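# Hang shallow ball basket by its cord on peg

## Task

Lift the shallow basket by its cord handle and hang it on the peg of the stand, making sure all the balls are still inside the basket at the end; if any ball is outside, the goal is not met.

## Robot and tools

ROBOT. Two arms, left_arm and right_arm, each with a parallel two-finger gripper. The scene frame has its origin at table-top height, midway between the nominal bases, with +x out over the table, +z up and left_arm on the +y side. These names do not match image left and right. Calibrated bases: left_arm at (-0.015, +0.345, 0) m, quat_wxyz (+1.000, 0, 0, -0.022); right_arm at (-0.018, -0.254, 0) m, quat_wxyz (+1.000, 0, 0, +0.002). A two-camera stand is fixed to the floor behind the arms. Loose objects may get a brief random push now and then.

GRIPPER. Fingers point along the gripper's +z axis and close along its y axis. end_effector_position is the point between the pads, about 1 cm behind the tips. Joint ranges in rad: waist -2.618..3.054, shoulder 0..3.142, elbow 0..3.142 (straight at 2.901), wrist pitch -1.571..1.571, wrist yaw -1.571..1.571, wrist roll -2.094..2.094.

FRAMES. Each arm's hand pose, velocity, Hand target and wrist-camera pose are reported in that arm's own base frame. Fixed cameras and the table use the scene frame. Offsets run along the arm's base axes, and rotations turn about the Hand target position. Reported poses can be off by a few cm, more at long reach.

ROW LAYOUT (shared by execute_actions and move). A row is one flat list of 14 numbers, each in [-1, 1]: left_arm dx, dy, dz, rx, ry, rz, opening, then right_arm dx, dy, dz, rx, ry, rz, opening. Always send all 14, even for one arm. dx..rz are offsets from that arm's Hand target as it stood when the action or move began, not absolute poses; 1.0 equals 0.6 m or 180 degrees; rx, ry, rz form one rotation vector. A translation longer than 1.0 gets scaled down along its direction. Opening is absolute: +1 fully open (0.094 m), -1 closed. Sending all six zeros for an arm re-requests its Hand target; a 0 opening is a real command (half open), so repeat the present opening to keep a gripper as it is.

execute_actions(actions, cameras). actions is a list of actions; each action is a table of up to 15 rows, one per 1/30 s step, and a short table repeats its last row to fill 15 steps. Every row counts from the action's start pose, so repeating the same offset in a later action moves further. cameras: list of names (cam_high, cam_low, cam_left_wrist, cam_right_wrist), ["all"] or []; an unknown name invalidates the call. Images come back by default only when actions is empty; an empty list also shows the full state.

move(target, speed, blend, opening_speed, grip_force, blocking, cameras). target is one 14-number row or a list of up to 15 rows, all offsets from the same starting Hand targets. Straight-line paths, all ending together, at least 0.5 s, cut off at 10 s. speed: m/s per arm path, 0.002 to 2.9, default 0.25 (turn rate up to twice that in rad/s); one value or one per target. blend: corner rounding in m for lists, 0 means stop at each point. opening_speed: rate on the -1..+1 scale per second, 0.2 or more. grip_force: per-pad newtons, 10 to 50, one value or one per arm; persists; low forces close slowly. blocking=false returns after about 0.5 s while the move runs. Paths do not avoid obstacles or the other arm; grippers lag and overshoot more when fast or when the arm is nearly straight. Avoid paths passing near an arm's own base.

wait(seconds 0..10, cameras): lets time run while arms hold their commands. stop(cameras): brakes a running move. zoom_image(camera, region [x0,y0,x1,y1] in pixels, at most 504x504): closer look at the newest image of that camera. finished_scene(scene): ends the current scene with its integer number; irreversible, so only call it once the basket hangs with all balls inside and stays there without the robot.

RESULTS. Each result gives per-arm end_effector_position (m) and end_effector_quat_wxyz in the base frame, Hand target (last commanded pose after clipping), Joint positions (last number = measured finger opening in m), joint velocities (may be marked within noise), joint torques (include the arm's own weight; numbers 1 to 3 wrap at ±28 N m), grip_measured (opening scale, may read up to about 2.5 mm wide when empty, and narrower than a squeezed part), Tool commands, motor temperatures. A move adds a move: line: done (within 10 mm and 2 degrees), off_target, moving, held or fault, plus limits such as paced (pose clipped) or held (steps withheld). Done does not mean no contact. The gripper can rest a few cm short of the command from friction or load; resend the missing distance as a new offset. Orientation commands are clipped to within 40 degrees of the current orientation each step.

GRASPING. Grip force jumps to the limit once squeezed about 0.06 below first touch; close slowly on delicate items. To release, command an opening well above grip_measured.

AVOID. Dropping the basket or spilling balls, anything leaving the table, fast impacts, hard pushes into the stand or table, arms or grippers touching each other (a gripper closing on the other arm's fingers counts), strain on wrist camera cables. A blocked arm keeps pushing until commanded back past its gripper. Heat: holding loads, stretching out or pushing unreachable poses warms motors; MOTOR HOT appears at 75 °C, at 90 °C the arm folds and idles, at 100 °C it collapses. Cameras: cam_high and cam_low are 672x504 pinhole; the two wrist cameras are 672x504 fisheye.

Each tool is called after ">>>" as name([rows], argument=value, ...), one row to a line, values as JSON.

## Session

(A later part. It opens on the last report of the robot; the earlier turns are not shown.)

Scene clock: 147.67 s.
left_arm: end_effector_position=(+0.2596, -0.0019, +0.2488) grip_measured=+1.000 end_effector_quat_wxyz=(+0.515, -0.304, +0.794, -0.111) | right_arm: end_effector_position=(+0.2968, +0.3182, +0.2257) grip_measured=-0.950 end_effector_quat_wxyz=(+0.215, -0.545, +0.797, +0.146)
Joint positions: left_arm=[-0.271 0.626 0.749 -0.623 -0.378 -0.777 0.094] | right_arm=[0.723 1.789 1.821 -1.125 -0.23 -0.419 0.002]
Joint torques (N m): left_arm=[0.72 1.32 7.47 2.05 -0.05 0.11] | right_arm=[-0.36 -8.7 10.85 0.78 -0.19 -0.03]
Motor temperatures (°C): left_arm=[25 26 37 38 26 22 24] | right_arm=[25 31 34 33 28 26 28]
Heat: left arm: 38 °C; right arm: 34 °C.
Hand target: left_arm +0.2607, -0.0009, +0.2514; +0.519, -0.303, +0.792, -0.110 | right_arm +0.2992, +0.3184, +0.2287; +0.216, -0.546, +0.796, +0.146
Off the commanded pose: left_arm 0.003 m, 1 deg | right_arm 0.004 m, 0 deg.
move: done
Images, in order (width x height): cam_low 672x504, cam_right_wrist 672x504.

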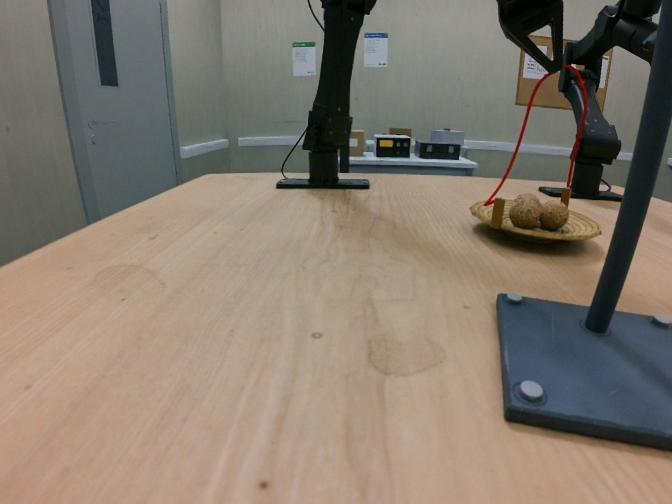

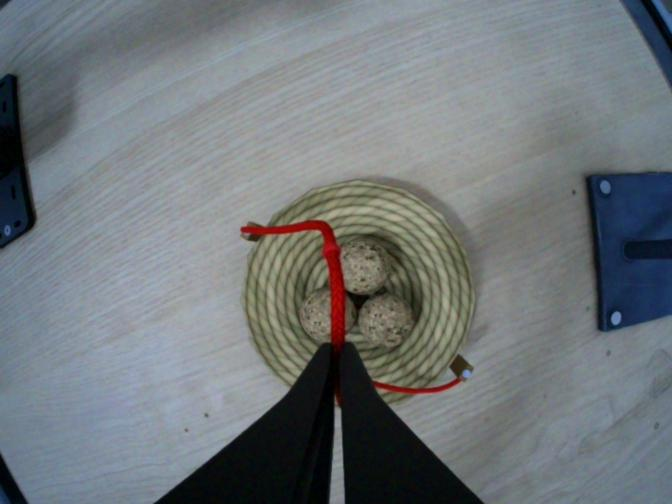

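>>> move(target=[0,0,0,0,0,0,1,0.0,0,0.05,0,0,0,-1], speed=0.04, cameras=["cam_low","cam_right_wrist","cam_high"])

>>> zoom_image(camera="cam_low", region=[400, 60, 640, 260])

Scene clock: 152.30 s.
left_arm: end_effector_position=(+0.2596, -0.0019, +0.2488) grip_measured=+1.000 end_effector_quat_wxyz=(+0.515, -0.304, +0.794, -0.111) | right_arm: end_effector_position=(+0.2943, +0.3160, +0.2623) grip_measured=-0.950 end_effector_quat_wxyz=(+0.222, -0.545, +0.795, +0.147)
Joint positions: left_arm=[-0.271 0.626 0.749 -0.623 -0.378 -0.777 0.094] | right_arm=[0.723 1.816 2.003 -1.266 -0.23 -0.42 0.002]
Joint velocities: left_arm=[-0.012 -0.002 0.007 0.007 -0.051 0.183 0] | right_arm=[within noise]
Joint torques (N m): left_arm=[0.7 1.33 7.47 2.05 -0.06 0.11] | right_arm=[-0.36 -7.01 10.93 0.83 -0.19 -0.03]
Heat: left arm: 38 °C; right arm: 35 °C.
Hand target: left_arm +0.2607, -0.0009, +0.2514; +0.519, -0.303, +0.792, -0.110 | right_arm +0.2992, +0.3184, +0.2588; +0.216, -0.546, +0.796, +0.146
Off the commanded pose: left_arm 0.003 m, 1 deg | right_arm 0.007 m, 1 deg.
move: done
Images, in order (width x height): cam_high 672x504, cam_low 672x504, cam_right_wrist 672x504.

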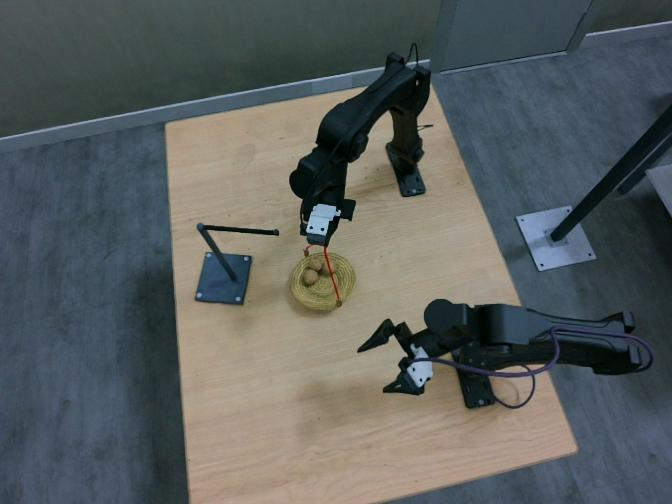

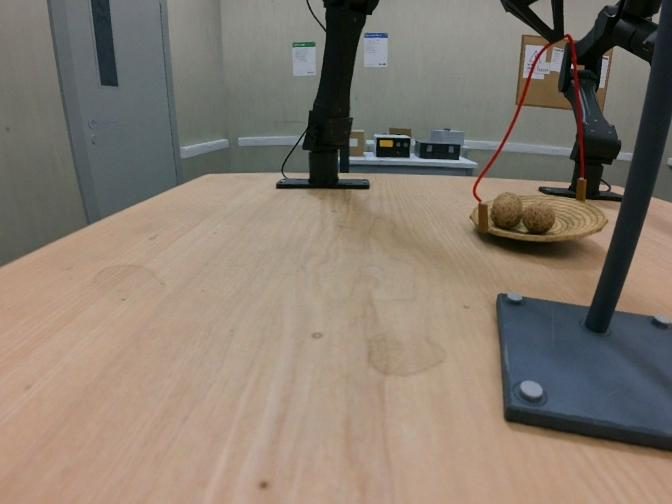

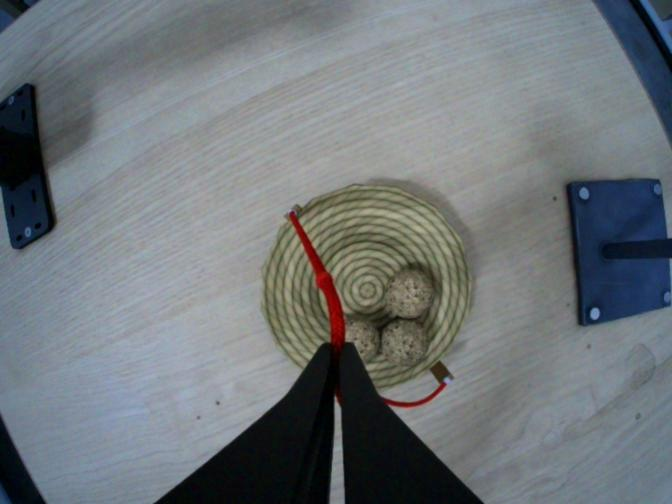

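Scaled by 2.100 from the camera's 672x504 image, which has a finer 960x720 frame.

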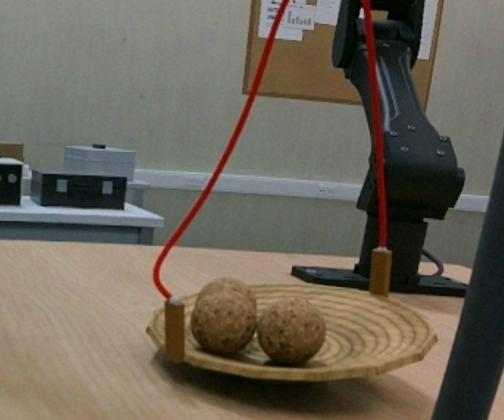

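>>> move([
  [0,0,0,0,0,0,1,0,0,-0.1,0,0,0,-1],
  [0,0,0,0,0,0,1,-0.02,-0.01,-0.14,-0.068,0.002,0.0866,-1],
  [0,0,0,0,0,0,1,-0.125,-0.075,-0.2,-0.137,0.004,0.173,-1],
  [0,0,0,0,0,0,1,-0.2433,-0.12,-0.4117,-0.1713,0.0046,0.2165,-1],
], speed=[0.05,0.12,0.14,0.12], blend=[0.01,0.02,0.03,0], cameras=["all"])

>>> zoom_image(camera="cam_low", region=[400, 60, 640, 260])

Scene clock: 175.67 s.
left_arm: end_effector_position=(+0.2596, -0.0019, +0.2488) grip_measured=+1.000 end_effector_quat_wxyz=(+0.515, -0.304, +0.794, -0.111) | right_arm: end_effector_position=(+0.1543, +0.2475, +0.0107) grip_measured=-0.950 end_effector_quat_wxyz=(+0.008, +0.814, -0.581, -0.002)
Joint positions: left_arm=[-0.271 0.626 0.749 -0.623 -0.378 -0.777 0.094] | right_arm=[1.007 1.769 1.05 -0.868 -0.004 -0.894 0.002]
Joint torques (N m): left_arm=[0.72 1.33 7.49 2.05 -0.05 0.11] | right_arm=[0.28 -10 5.04 0.28 0.01 0.1]
Heat: left arm: 38 °C; right arm: 37 °C.
Hand target: left_arm +0.2607, -0.0009, +0.2514; +0.519, -0.303, +0.792, -0.110 | right_arm +0.1530, +0.2463, +0.0118; +0.000, +0.813, -0.582, +0.000
Off the commanded pose: left_arm 0.003 m, 1 deg | right_arm 0.002 m, 1 deg.
move: done

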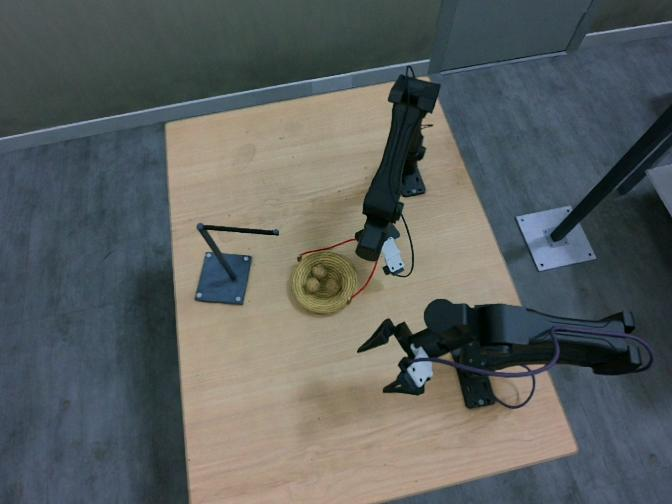

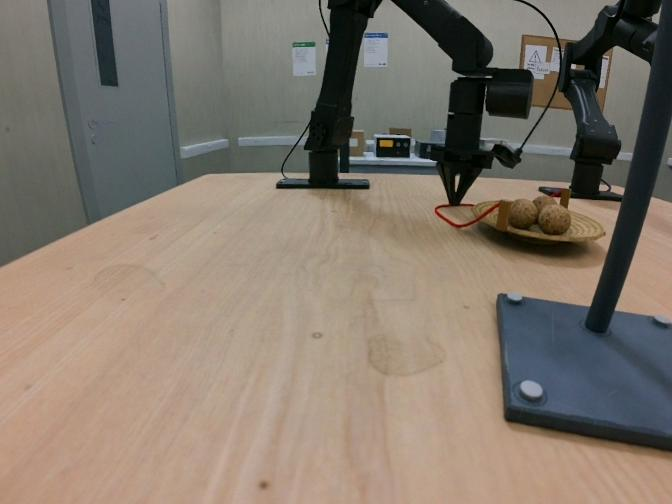

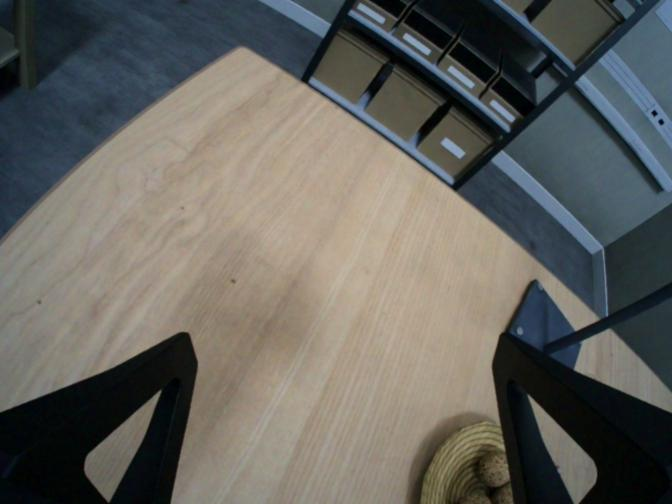

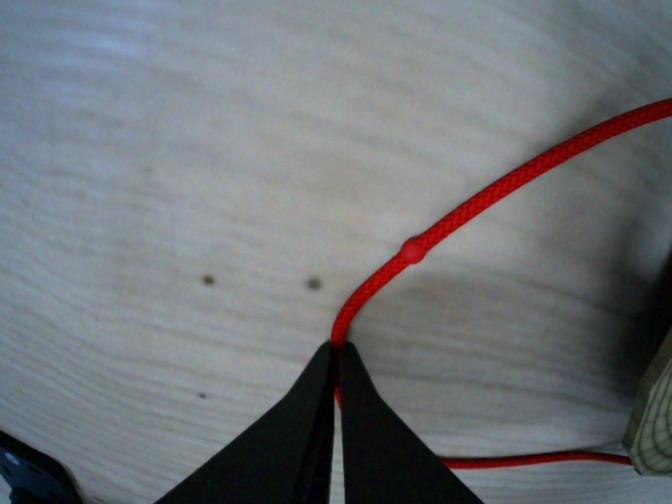

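Scaled by 2.100 from the camera's 672x504 image, which has a finer 960x720 frame.

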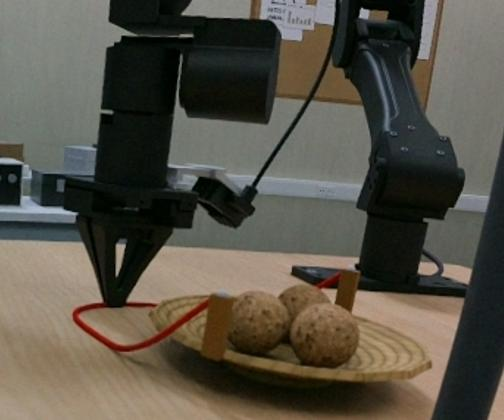

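>>> move(target=[0,0,0,0,0,0,1,0,0,0,0,0,0,-0.4], opening_speed=0.6, cameras=["cam_right_wrist"])

>>> move(target=[0,0,0,0,0,0,1,0.008,-0.025,-0.003,0,0,0,-0.4], speed=0.06, cameras=["cam_right_wrist"])

Scene clock: 179.27 s.
left_arm: end_effector_position=(+0.2596, -0.0019, +0.2488) grip_measured=+1.000 end_effector_quat_wxyz=(+0.515, -0.304, +0.794, -0.111) | right_arm: end_effector_position=(+0.1549, +0.2483, +0.0106) grip_measured=-0.402 end_effector_quat_wxyz=(+0.006, +0.814, -0.582, -0.001)
Joint positions: left_arm=[-0.271 0.626 0.749 -0.623 -0.378 -0.777 0.094] | right_arm=[1.007 1.769 1.05 -0.864 -0.004 -0.893 0.028]
Joint torques (N m): left_arm=[0.73 1.33 7.46 2.05 -0.05 0.11] | right_arm=[0.27 -10 5.03 0.26 0.01 0.1]
Heat: left arm: 38 °C; right arm: 36 °C.
Hand target: left_arm +0.2607, -0.0009, +0.2514; +0.519, -0.303, +0.792, -0.110 | right_arm +0.1531, +0.2463, +0.0118; +0.000, +0.813, -0.583, +0.000
Off the commanded pose: left_arm 0.003 m, 1 deg | right_arm 0.003 m, 1 deg.
move: done
Images, in order (width x height): cam_right_wrist 672x504.

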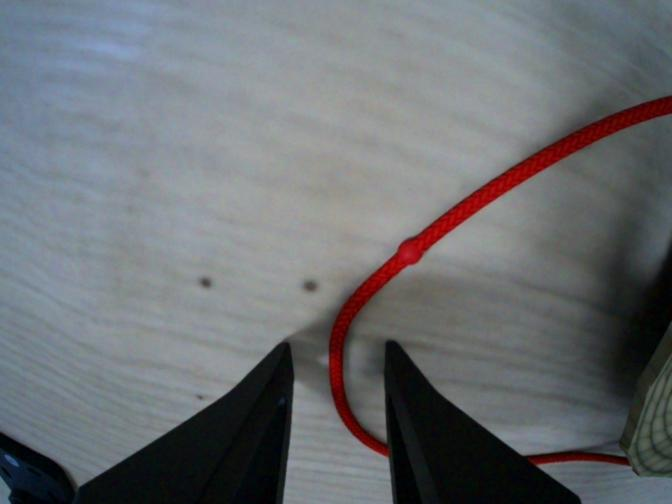

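Scene clock: 180.20 s.
left_arm: end_effector_position=(+0.2596, -0.0019, +0.2488) grip_measured=+1.000 end_effector_quat_wxyz=(+0.515, -0.304, +0.794, -0.111) | right_arm: end_effector_position=(+0.1592, +0.2382, +0.0102) grip_measured=-0.402 end_effector_quat_wxyz=(+0.000, +0.812, -0.583, -0.002)
Joint positions: left_arm=[-0.271 0.626 0.749 -0.623 -0.378 -0.777 0.094] | right_arm=[0.975 1.738 1.01 -0.843 -0.004 -0.921 0.028]
Joint torques (N m): left_arm=[0.7 1.32 7.47 2.05 -0.05 0.11] | right_arm=[-0.54 -9.63 4.55 0.22 0.02 -0.05]
Heat: left arm: 38 °C; right arm: 36 °C.
Hand target: left_arm +0.2607, -0.0009, +0.2514; +0.519, -0.303, +0.792, -0.110 | right_arm +0.1579, +0.2313, +0.0099; +0.000, +0.813, -0.583, +0.000
Off the commanded pose: left_arm 0.003 m, 1 deg | right_arm 0.007 m, 0 deg.
move: done
Images, in order (width x height): cam_right_wrist 672x504.

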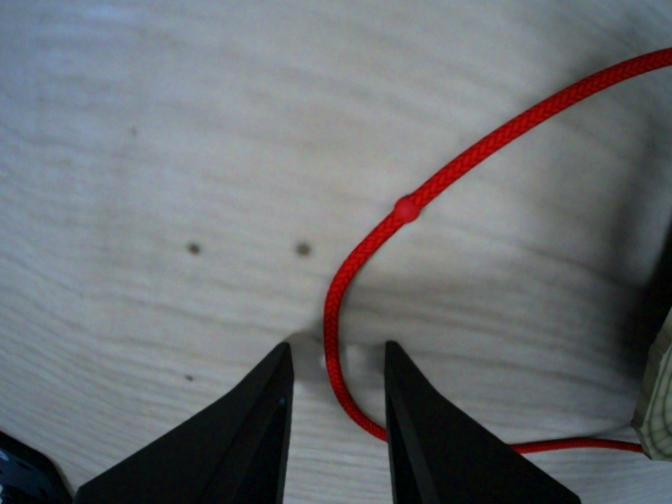

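>>> move(target=[0,0,0,0,0,0,1,0.001,-0.003,0,0,0,0,-1], opening_speed=0.6, cameras=["cam_right_wrist"])

Scene clock: 182.90 s.
left_arm: end_effector_position=(+0.2596, -0.0019, +0.2488) grip_measured=+1.000 end_effector_quat_wxyz=(+0.515, -0.304, +0.794, -0.111) | right_arm: end_effector_position=(+0.1596, +0.2360, +0.0102) grip_measured=-0.944 end_effector_quat_wxyz=(+0.001, +0.813, -0.582, -0.002)
Joint positions: left_arm=[-0.271 0.626 0.749 -0.623 -0.378 -0.777 0.094] | right_arm=[0.97 1.733 1.004 -0.843 -0.004 -0.929 0.003]
Joint torques (N m): left_arm=[0.7 1.32 7.47 2.05 -0.05 0.11] | right_arm=[-0.51 -9.55 4.63 0.23 0.01 -0.03]
Heat: left arm: 39 °C; right arm: 36 °C.
Hand target: left_arm +0.2607, -0.0009, +0.2514; +0.519, -0.303, +0.792, -0.110 | right_arm +0.1585, +0.2296, +0.0100; +0.000, +0.813, -0.582, +0.000
Off the commanded pose: left_arm 0.003 m, 1 deg | right_arm 0.007 m, 0 deg.
move: done
Images, in order (width x height): cam_right_wrist 672x504.

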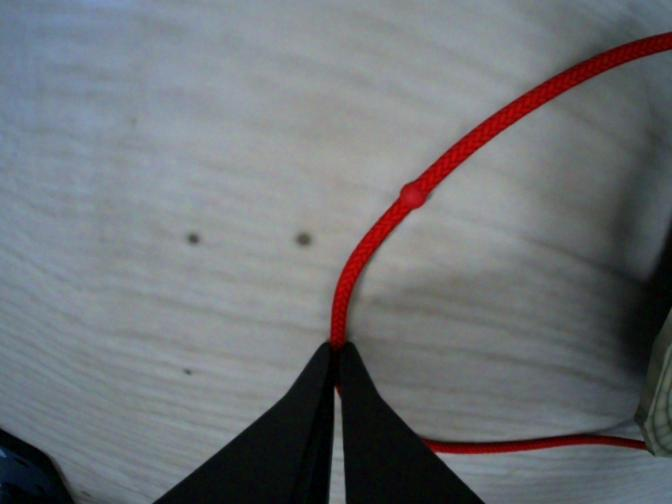

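>>> move([
  [0,0,0,0,0,0,1,0.04,0.03,0.15,0.05,-0.0013,-0.06,-1],
  [0,0,0,0,0,0,1,0.12,0.075,0.25,0.11,-0.003,-0.139,-1],
  [0,0,0,0,0,0,1,0.236,0.145,0.345,0.1713,-0.0046,-0.2165,-1],
], speed=[0.1,0.14,0.14], blend=[0.03,0.03,0], cameras=["cam_low","cam_right_wrist","cam_high"])

>>> zoom_image(camera="cam_low", region=[400, 60, 640, 260])

Scene clock: 220.37 s.
left_arm: end_effector_position=(+0.2596, -0.0019, +0.2488) grip_measured=+1.000 end_effector_quat_wxyz=(+0.515, -0.304, +0.794, -0.111) | right_arm: end_effector_position=(+0.2959, +0.3121, +0.2193) grip_measured=-0.948 end_effector_quat_wxyz=(+0.222, -0.549, +0.793, +0.140)
Joint positions: left_arm=[-0.271 0.626 0.749 -0.623 -0.378 -0.777 0.094] | right_arm=[0.717 1.753 1.748 -1.079 -0.222 -0.438 0.002]
Joint torques (N m): left_arm=[0.73 1.32 7.47 2.05 -0.05 0.11] | right_arm=[-0.38 -6.75 11.45 0.87 -0.31 0.11]
Heat: left arm: 39 °C; right arm: 35 °C.
Hand target: left_arm +0.2607, -0.0009, +0.2514; +0.519, -0.303, +0.792, -0.110 | right_arm +0.3002, +0.3166, +0.2169; +0.216, -0.546, +0.796, +0.146
Off the commanded pose: left_arm 0.003 m, 1 deg | right_arm 0.007 m, 1 deg.
move: done
Images, in order (width x height): cam_high 672x504, cam_low 672x504, cam_right_wrist 672x504.

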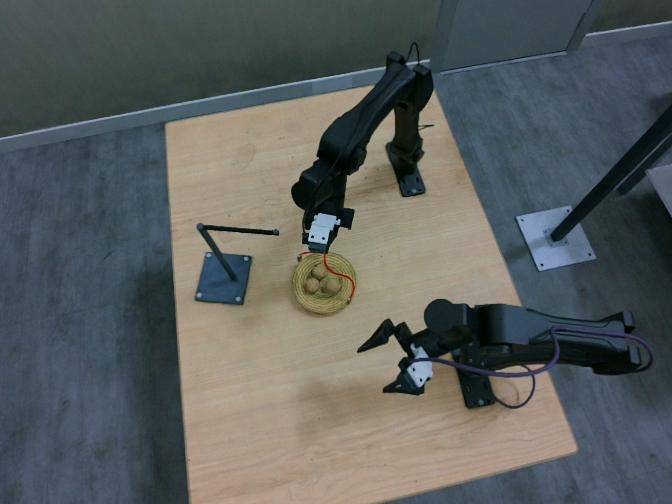

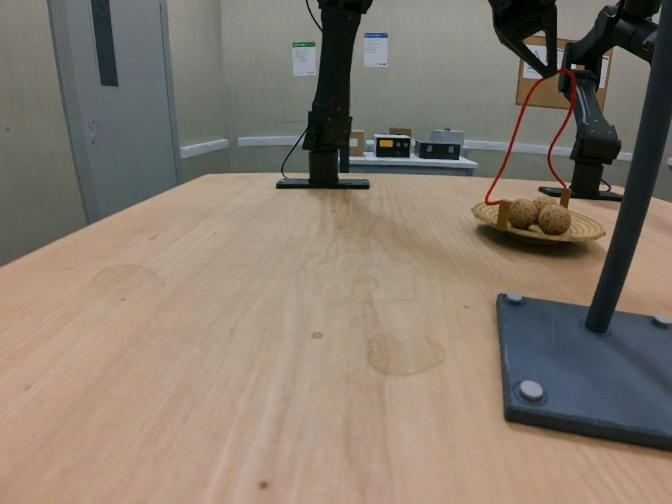

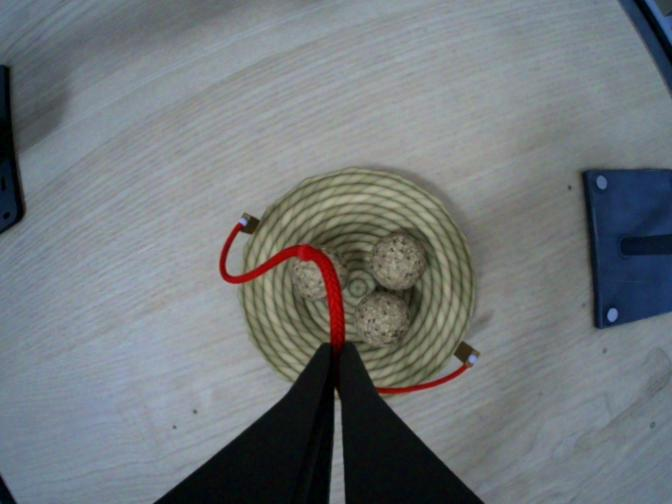

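Scaled by 2.100 from the camera's 672x504 image, which has a finer 960x720 frame.

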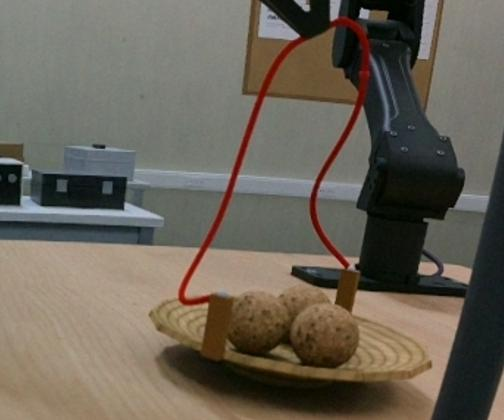

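>>> move([
  [0,0,0,0,0,0,1,0.018,0.008,0.035,0,0,0,-1],
  [0,0,0,0,0,0,1,0.018,0.008,0.068,0,0,0,-1],
], speed=[0.06,0.03], blend=[0.01,0], cameras=["cam_low","cam_right_wrist"])

>>> zoom_image(camera="cam_low", region=[400, 60, 640, 260])

Scene clock: 224.70 s.
left_arm: end_effector_position=(+0.2596, -0.0019, +0.2488) grip_measured=+1.000 end_effector_quat_wxyz=(+0.515, -0.304, +0.794, -0.111) | right_arm: end_effector_position=(+0.3068, +0.3182, +0.2617) grip_measured=-0.948 end_effector_quat_wxyz=(+0.224, -0.546, +0.795, +0.142)
Joint positions: left_arm=[-0.271 0.626 0.749 -0.623 -0.378 -0.777 0.094] | right_arm=[0.709 1.864 2.064 -1.281 -0.227 -0.438 0.002]
Joint torques (N m): left_arm=[0.72 1.33 7.47 2.05 -0.05 0.11] | right_arm=[-0.47 -7.38 10.88 0.84 -0.31 0.02]
Heat: left arm: 39 °C; right arm: 36 °C.
Hand target: left_arm +0.2607, -0.0009, +0.2514; +0.519, -0.303, +0.792, -0.110 | right_arm +0.3110, +0.3213, +0.2576; +0.216, -0.546, +0.796, +0.146
Off the commanded pose: left_arm 0.003 m, 1 deg | right_arm 0.007 m, 1 deg.
move: done; blend cut to 0.0099 m at target 1
Images, in order (width x height): cam_low 672x504, cam_right_wrist 672x504.

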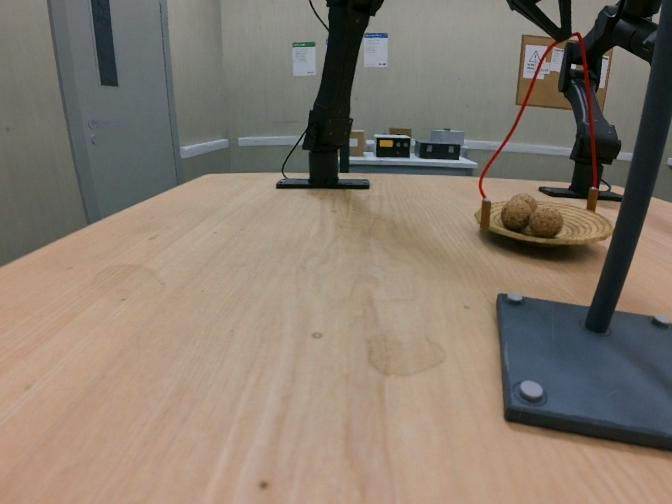

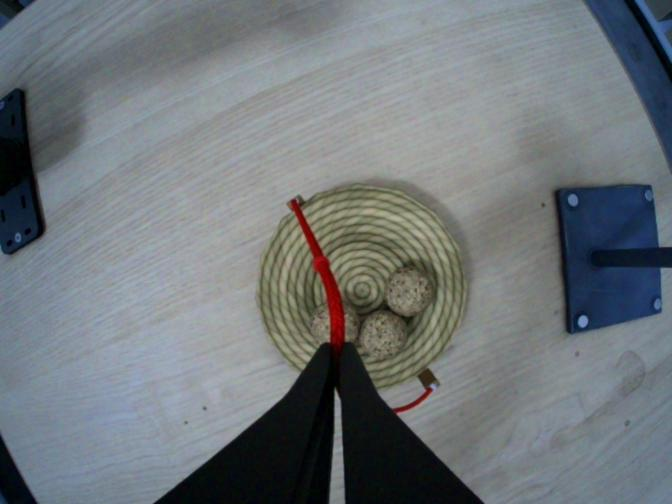

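Scaled by 2.100 from the camera's 672x504 image, which has a finer 960x720 frame.

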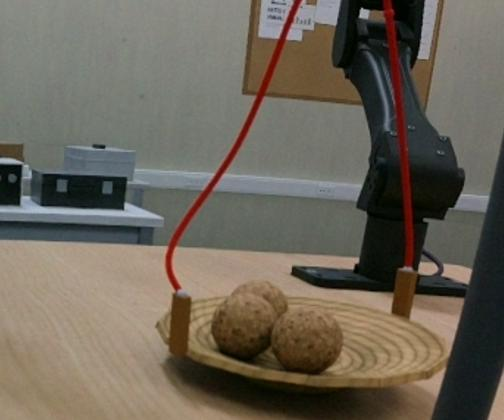

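>>> move(target=[0,0,0,0,0,0,1,0,0,0.03,0,0,0,-1], speed=0.03, cameras=["cam_low","cam_right_wrist","cam_high"])

>>> zoom_image(camera="cam_low", region=[400, 20, 640, 260])

Scene clock: 235.53 s.
left_arm: end_effector_position=(+0.2596, -0.0019, +0.2488) grip_measured=+1.000 end_effector_quat_wxyz=(+0.515, -0.304, +0.794, -0.111) | right_arm: end_effector_position=(+0.3058, +0.3174, +0.2778) grip_measured=-0.948 end_effector_quat_wxyz=(+0.219, -0.546, +0.796, +0.141)
Joint positions: left_arm=[-0.271 0.626 0.749 -0.623 -0.378 -0.777 0.094] | right_arm=[0.709 1.913 2.208 -1.387 -0.227 -0.438 0.002]
Joint torques (N m): left_arm=[0.72 1.32 7.47 2.06 -0.06 0.11] | right_arm=[-0.47 -7.64 10.8 0.88 -0.31 0.01]
Heat: left arm: 39 °C; right arm: 38 °C.
Hand target: left_arm +0.2607, -0.0009, +0.2514; +0.519, -0.303, +0.792, -0.110 | right_arm +0.3110, +0.3213, +0.2757; +0.216, -0.546, +0.796, +0.146
Off the commanded pose: left_arm 0.003 m, 1 deg | right_arm 0.007 m, 1 deg.
move: done
Images, in order (width x height): cam_high 672x504, cam_low 672x504, cam_right_wrist 672x504.

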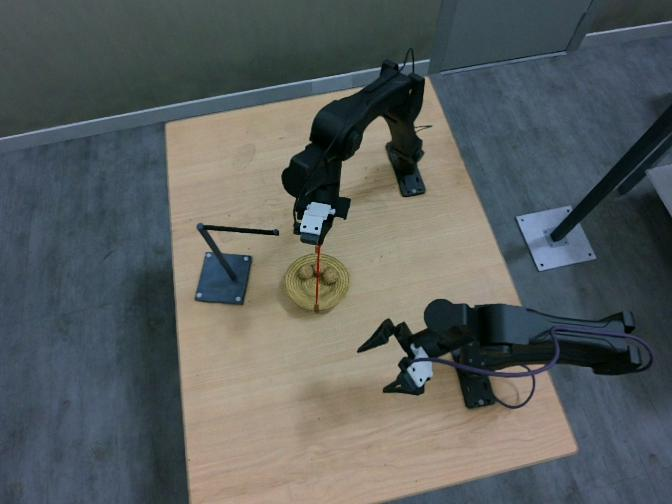

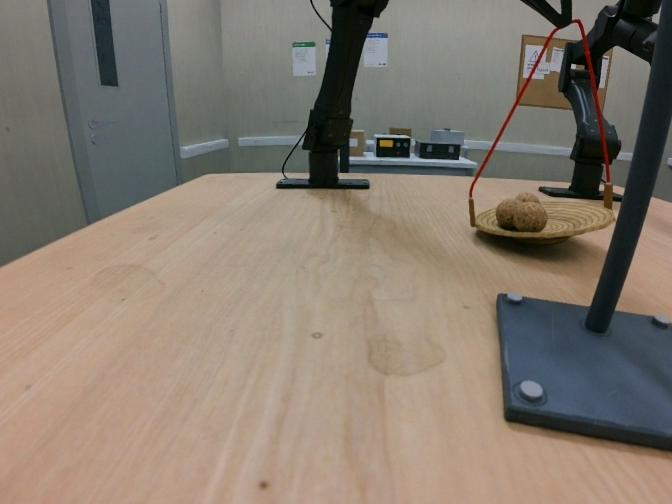

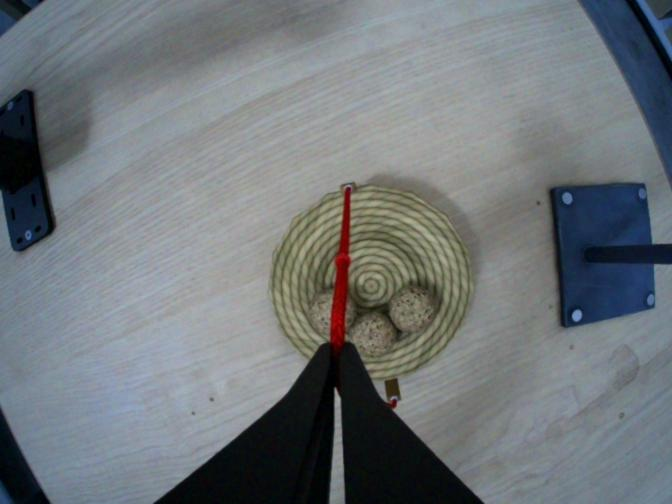

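Scaled by 2.100 from the camera's 672x504 image, which has a finer 960x720 frame.

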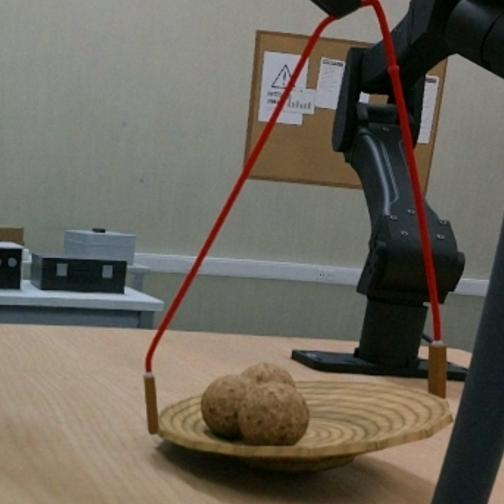

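>>> move(target=[0,0,0,0,0,0,1,0,0,0.04,0,0,0,-1], speed=0.03, cameras=["cam_low","cam_right_wrist","cam_high"])

>>> zoom_image(camera="cam_low", region=[400, 20, 640, 260])

Scene clock: 244.90 s.
left_arm: end_effector_position=(+0.2596, -0.0019, +0.2488) grip_measured=+1.000 end_effector_quat_wxyz=(+0.515, -0.304, +0.794, -0.111) | right_arm: end_effector_position=(+0.3050, +0.3166, +0.3010) grip_measured=-0.948 end_effector_quat_wxyz=(+0.214, -0.546, +0.797, +0.141)
Joint positions: left_arm=[-0.271 0.626 0.749 -0.623 -0.378 -0.777 0.094] | right_arm=[0.709 2.02 2.487 -1.568 -0.227 -0.438 0.002]
Joint torques (N m): left_arm=[0.73 1.35 7.49 2.05 -0.06 0.11] | right_arm=[-0.47 -8.09 10.06 0.95 -0.31 0.02]
Motor temperatures (°C): left_arm=[25 26 37 40 26 22 24] | right_arm=[25 31 39 32 28 26 29]
Heat: left arm: 40 °C; right arm: 39 °C.
Hand target: left_arm +0.2607, -0.0009, +0.2514; +0.519, -0.303, +0.792, -0.110 | right_arm +0.3110, +0.3213, +0.2996; +0.216, -0.546, +0.796, +0.146
Off the commanded pose: left_arm 0.003 m, 1 deg | right_arm 0.008 m, 1 deg.
move: done
Images, in order (width x height): cam_high 672x504, cam_low 672x504, cam_right_wrist 672x504.

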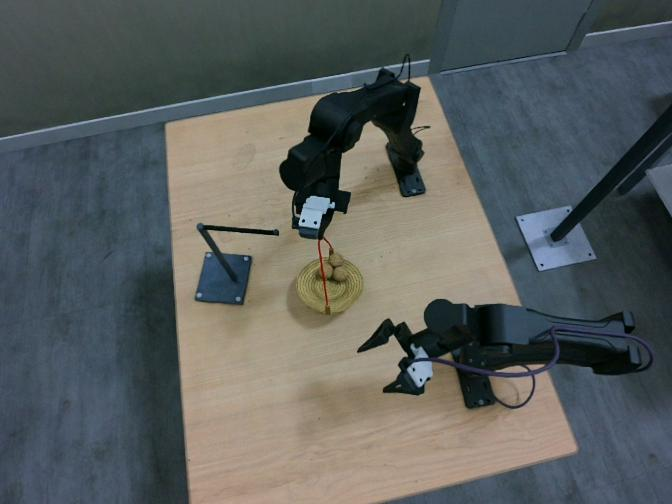

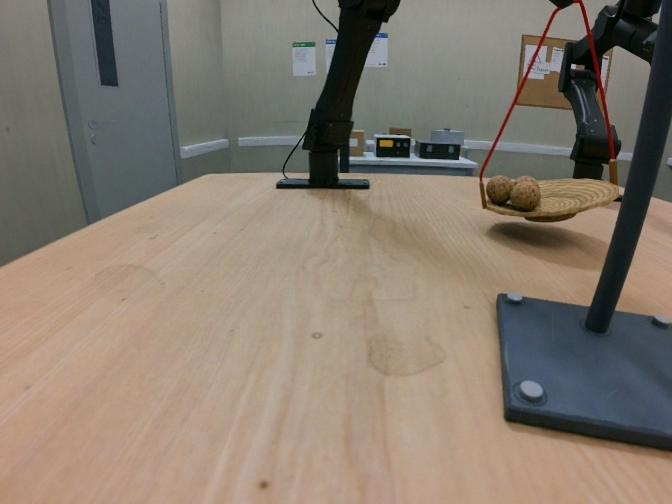

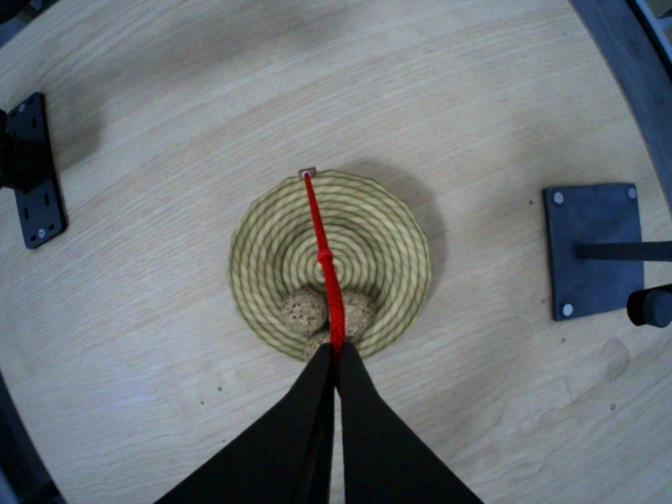

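Scaled by 2.100 from the camera's 672x504 image, which has a finer 960x720 frame.

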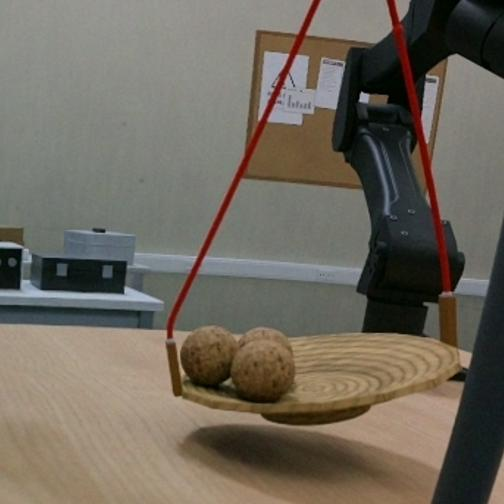

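>>> move(target=[0,0,0,0,0,0,1,0,0,-0.09,0,0,0,-1], speed=0.05, cameras=["cam_low","cam_right_wrist"])

>>> zoom_image(camera="cam_low", region=[400, 20, 640, 260])

Scene clock: 248.73 s.
left_arm: end_effector_position=(+0.2596, -0.0019, +0.2488) grip_measured=+1.000 end_effector_quat_wxyz=(+0.515, -0.304, +0.794, -0.111) | right_arm: end_effector_position=(+0.3155, +0.3257, +0.2308) grip_measured=-0.948 end_effector_quat_wxyz=(+0.199, -0.547, +0.801, +0.139)
Joint positions: left_arm=[-0.271 0.626 0.749 -0.623 -0.378 -0.777 0.094] | right_arm=[0.709 1.921 2.033 -1.244 -0.227 -0.438 0.002]
Joint torques (N m): left_arm=[0.72 1.33 7.49 2.05 -0.05 0.11] | right_arm=[-0.46 -14.65 6.35 0.93 -0.3 0.02]
Heat: left arm: 40 °C; right arm: 38 °C.
Hand target: left_arm +0.2607, -0.0009, +0.2514; +0.519, -0.303, +0.792, -0.110 | right_arm +0.3110, +0.3213, +0.2456; +0.216, -0.546, +0.796, +0.146
Off the commanded pose: left_arm 0.003 m, 1 deg | right_arm 0.016 m, 2 deg.
move: off_target (right_arm)
Images, in order (width x height): cam_low 672x504, cam_right_wrist 672x504.

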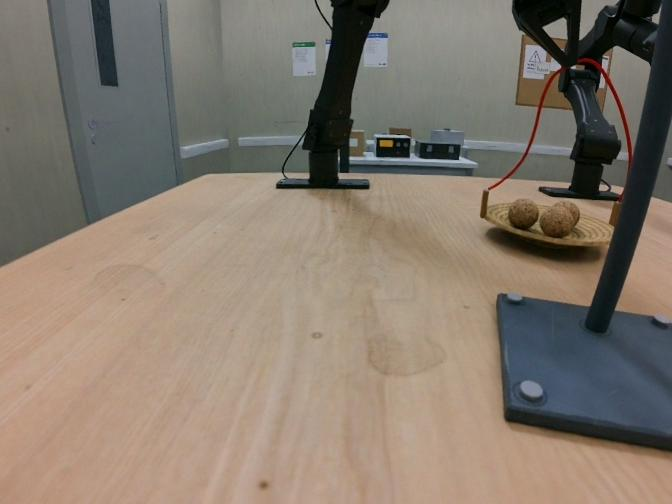

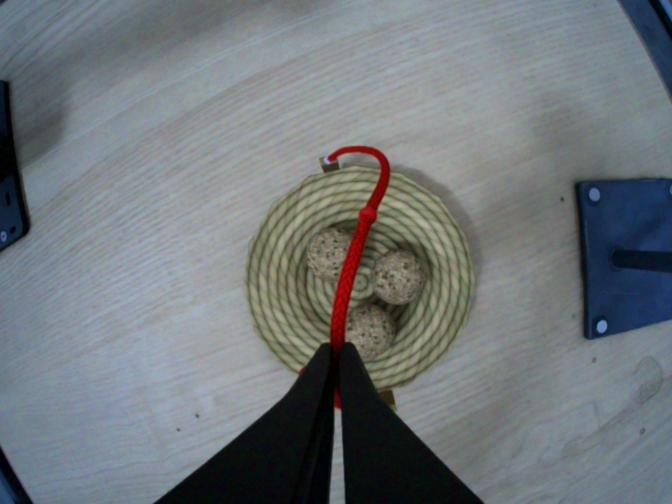

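Scaled by 2.100 from the camera's 672x504 image, which has a finer 960x720 frame.

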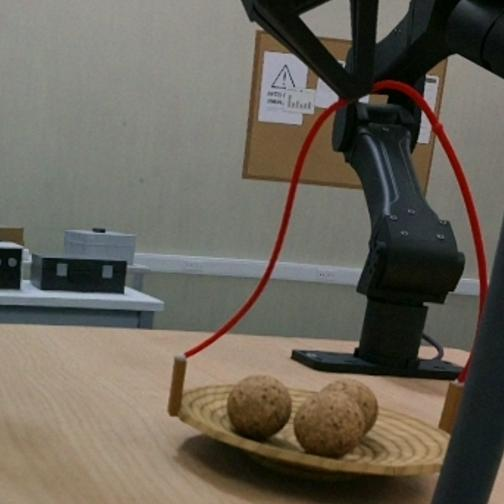

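>>> move(target=[0,0,0,0,0,0,1,0.02,0.011,-0.047,0,0,0,-1], speed=0.06, cameras=["cam_low","cam_right_wrist"])

>>> zoom_image(camera="cam_low", region=[400, 20, 640, 260])

Scene clock: 260.33 s.
left_arm: end_effector_position=(+0.2596, -0.0019, +0.2488) grip_measured=+1.000 end_effector_quat_wxyz=(+0.515, -0.304, +0.794, -0.111) | right_arm: end_effector_position=(+0.3258, +0.3303, +0.2122) grip_measured=-0.948 end_effector_quat_wxyz=(+0.210, -0.545, +0.800, +0.140)
Joint positions: left_arm=[-0.271 0.626 0.749 -0.623 -0.378 -0.777 0.094] | right_arm=[0.702 1.917 1.94 -1.135 -0.229 -0.44 0.002]
Joint torques (N m): left_arm=[0.73 1.32 7.47 2.05 -0.06 0.11] | right_arm=[-0.42 -12.86 6.56 0.96 -0.31 -0.03]
Heat: left arm: 40 °C; right arm: 36 °C.
Hand target: left_arm +0.2607, -0.0009, +0.2514; +0.519, -0.303, +0.792, -0.110 | right_arm +0.3230, +0.3279, +0.2173; +0.216, -0.546, +0.797, +0.146
Off the commanded pose: left_arm 0.003 m, 1 deg | right_arm 0.006 m, 1 deg.
move: done
Images, in order (width x height): cam_low 672x504, cam_right_wrist 672x504.

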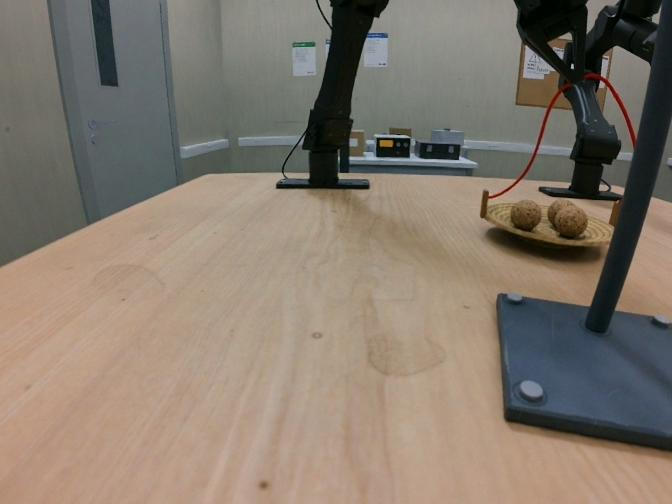

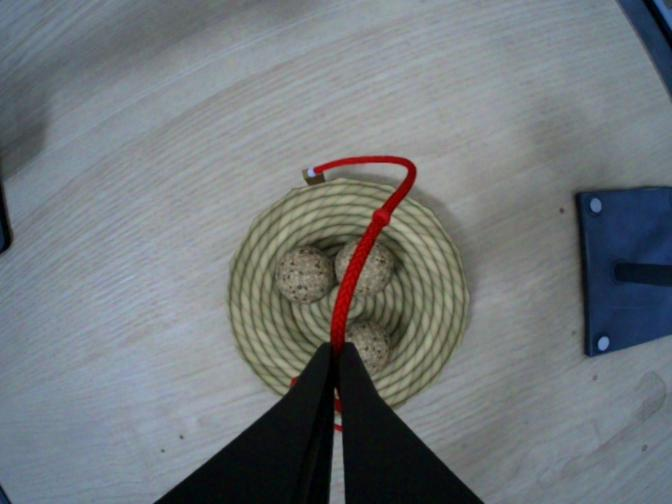

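Scaled by 2.100 from the camera's 672x504 image, which has a finer 960x720 frame.

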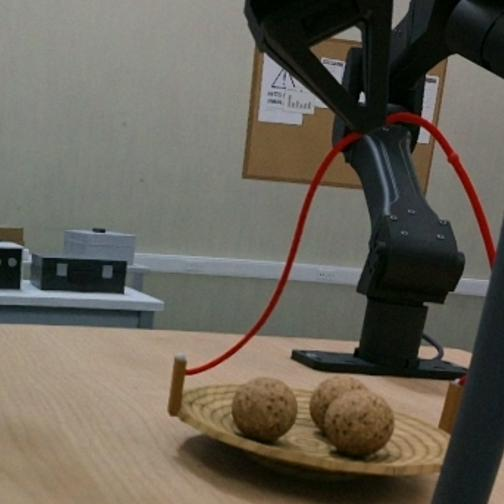

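>>> move(target=[0,0,0,0,0,0,1,0,0,0,0,0,0,-0.82], opening_speed=0.3, cameras=["cam_low","cam_right_wrist"])

>>> zoom_image(camera="cam_low", region=[400, 20, 640, 260])

Scene clock: 268.27 s.
left_arm: end_effector_position=(+0.2596, -0.0019, +0.2488) grip_measured=+1.000 end_effector_quat_wxyz=(+0.515, -0.304, +0.794, -0.111) | right_arm: end_effector_position=(+0.3259, +0.3305, +0.2123) grip_measured=-0.822 end_effector_quat_wxyz=(+0.210, -0.545, +0.800, +0.140)
Joint positions: left_arm=[-0.271 0.626 0.749 -0.623 -0.378 -0.777 0.094] | right_arm=[0.702 1.917 1.94 -1.133 -0.229 -0.44 0.008]
Joint torques (N m): left_arm=[0.72 1.33 7.47 2.05 -0.06 0.11] | right_arm=[-0.44 -12.88 6.57 0.96 -0.32 -0.02]
Heat: left arm: 40 °C; right arm: 36 °C.
Hand target: left_arm +0.2607, -0.0009, +0.2514; +0.519, -0.303, +0.792, -0.110 | right_arm +0.3230, +0.3279, +0.2174; +0.216, -0.546, +0.796, +0.146
Off the commanded pose: left_arm 0.003 m, 1 deg | right_arm 0.006 m, 1 deg.
move: done
Images, in order (width x height): cam_low 672x504, cam_right_wrist 672x504.

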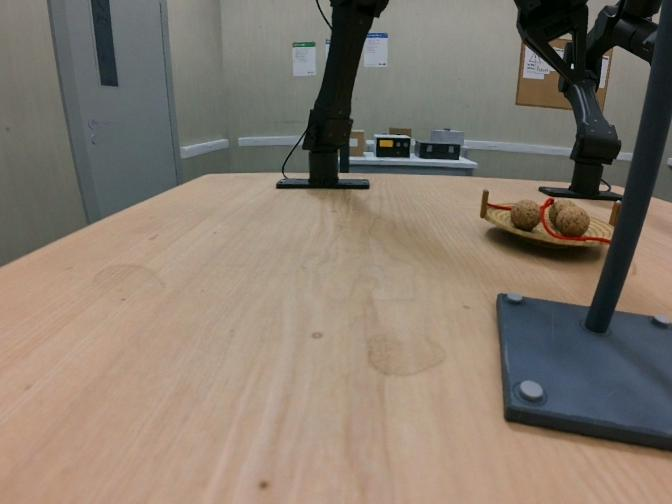

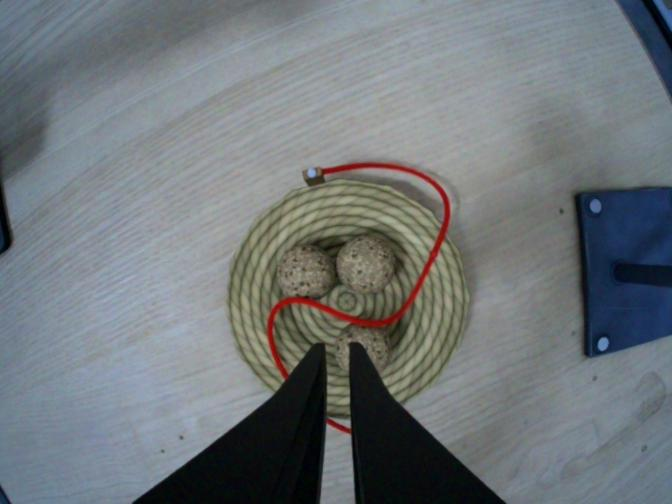

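Scaled by 2.100 from the camera's 672x504 image, which has a finer 960x720 frame.

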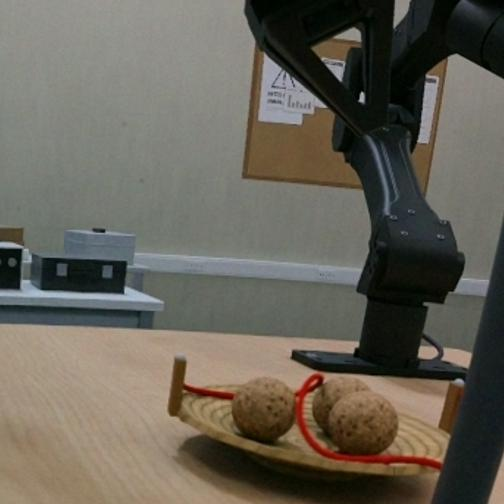

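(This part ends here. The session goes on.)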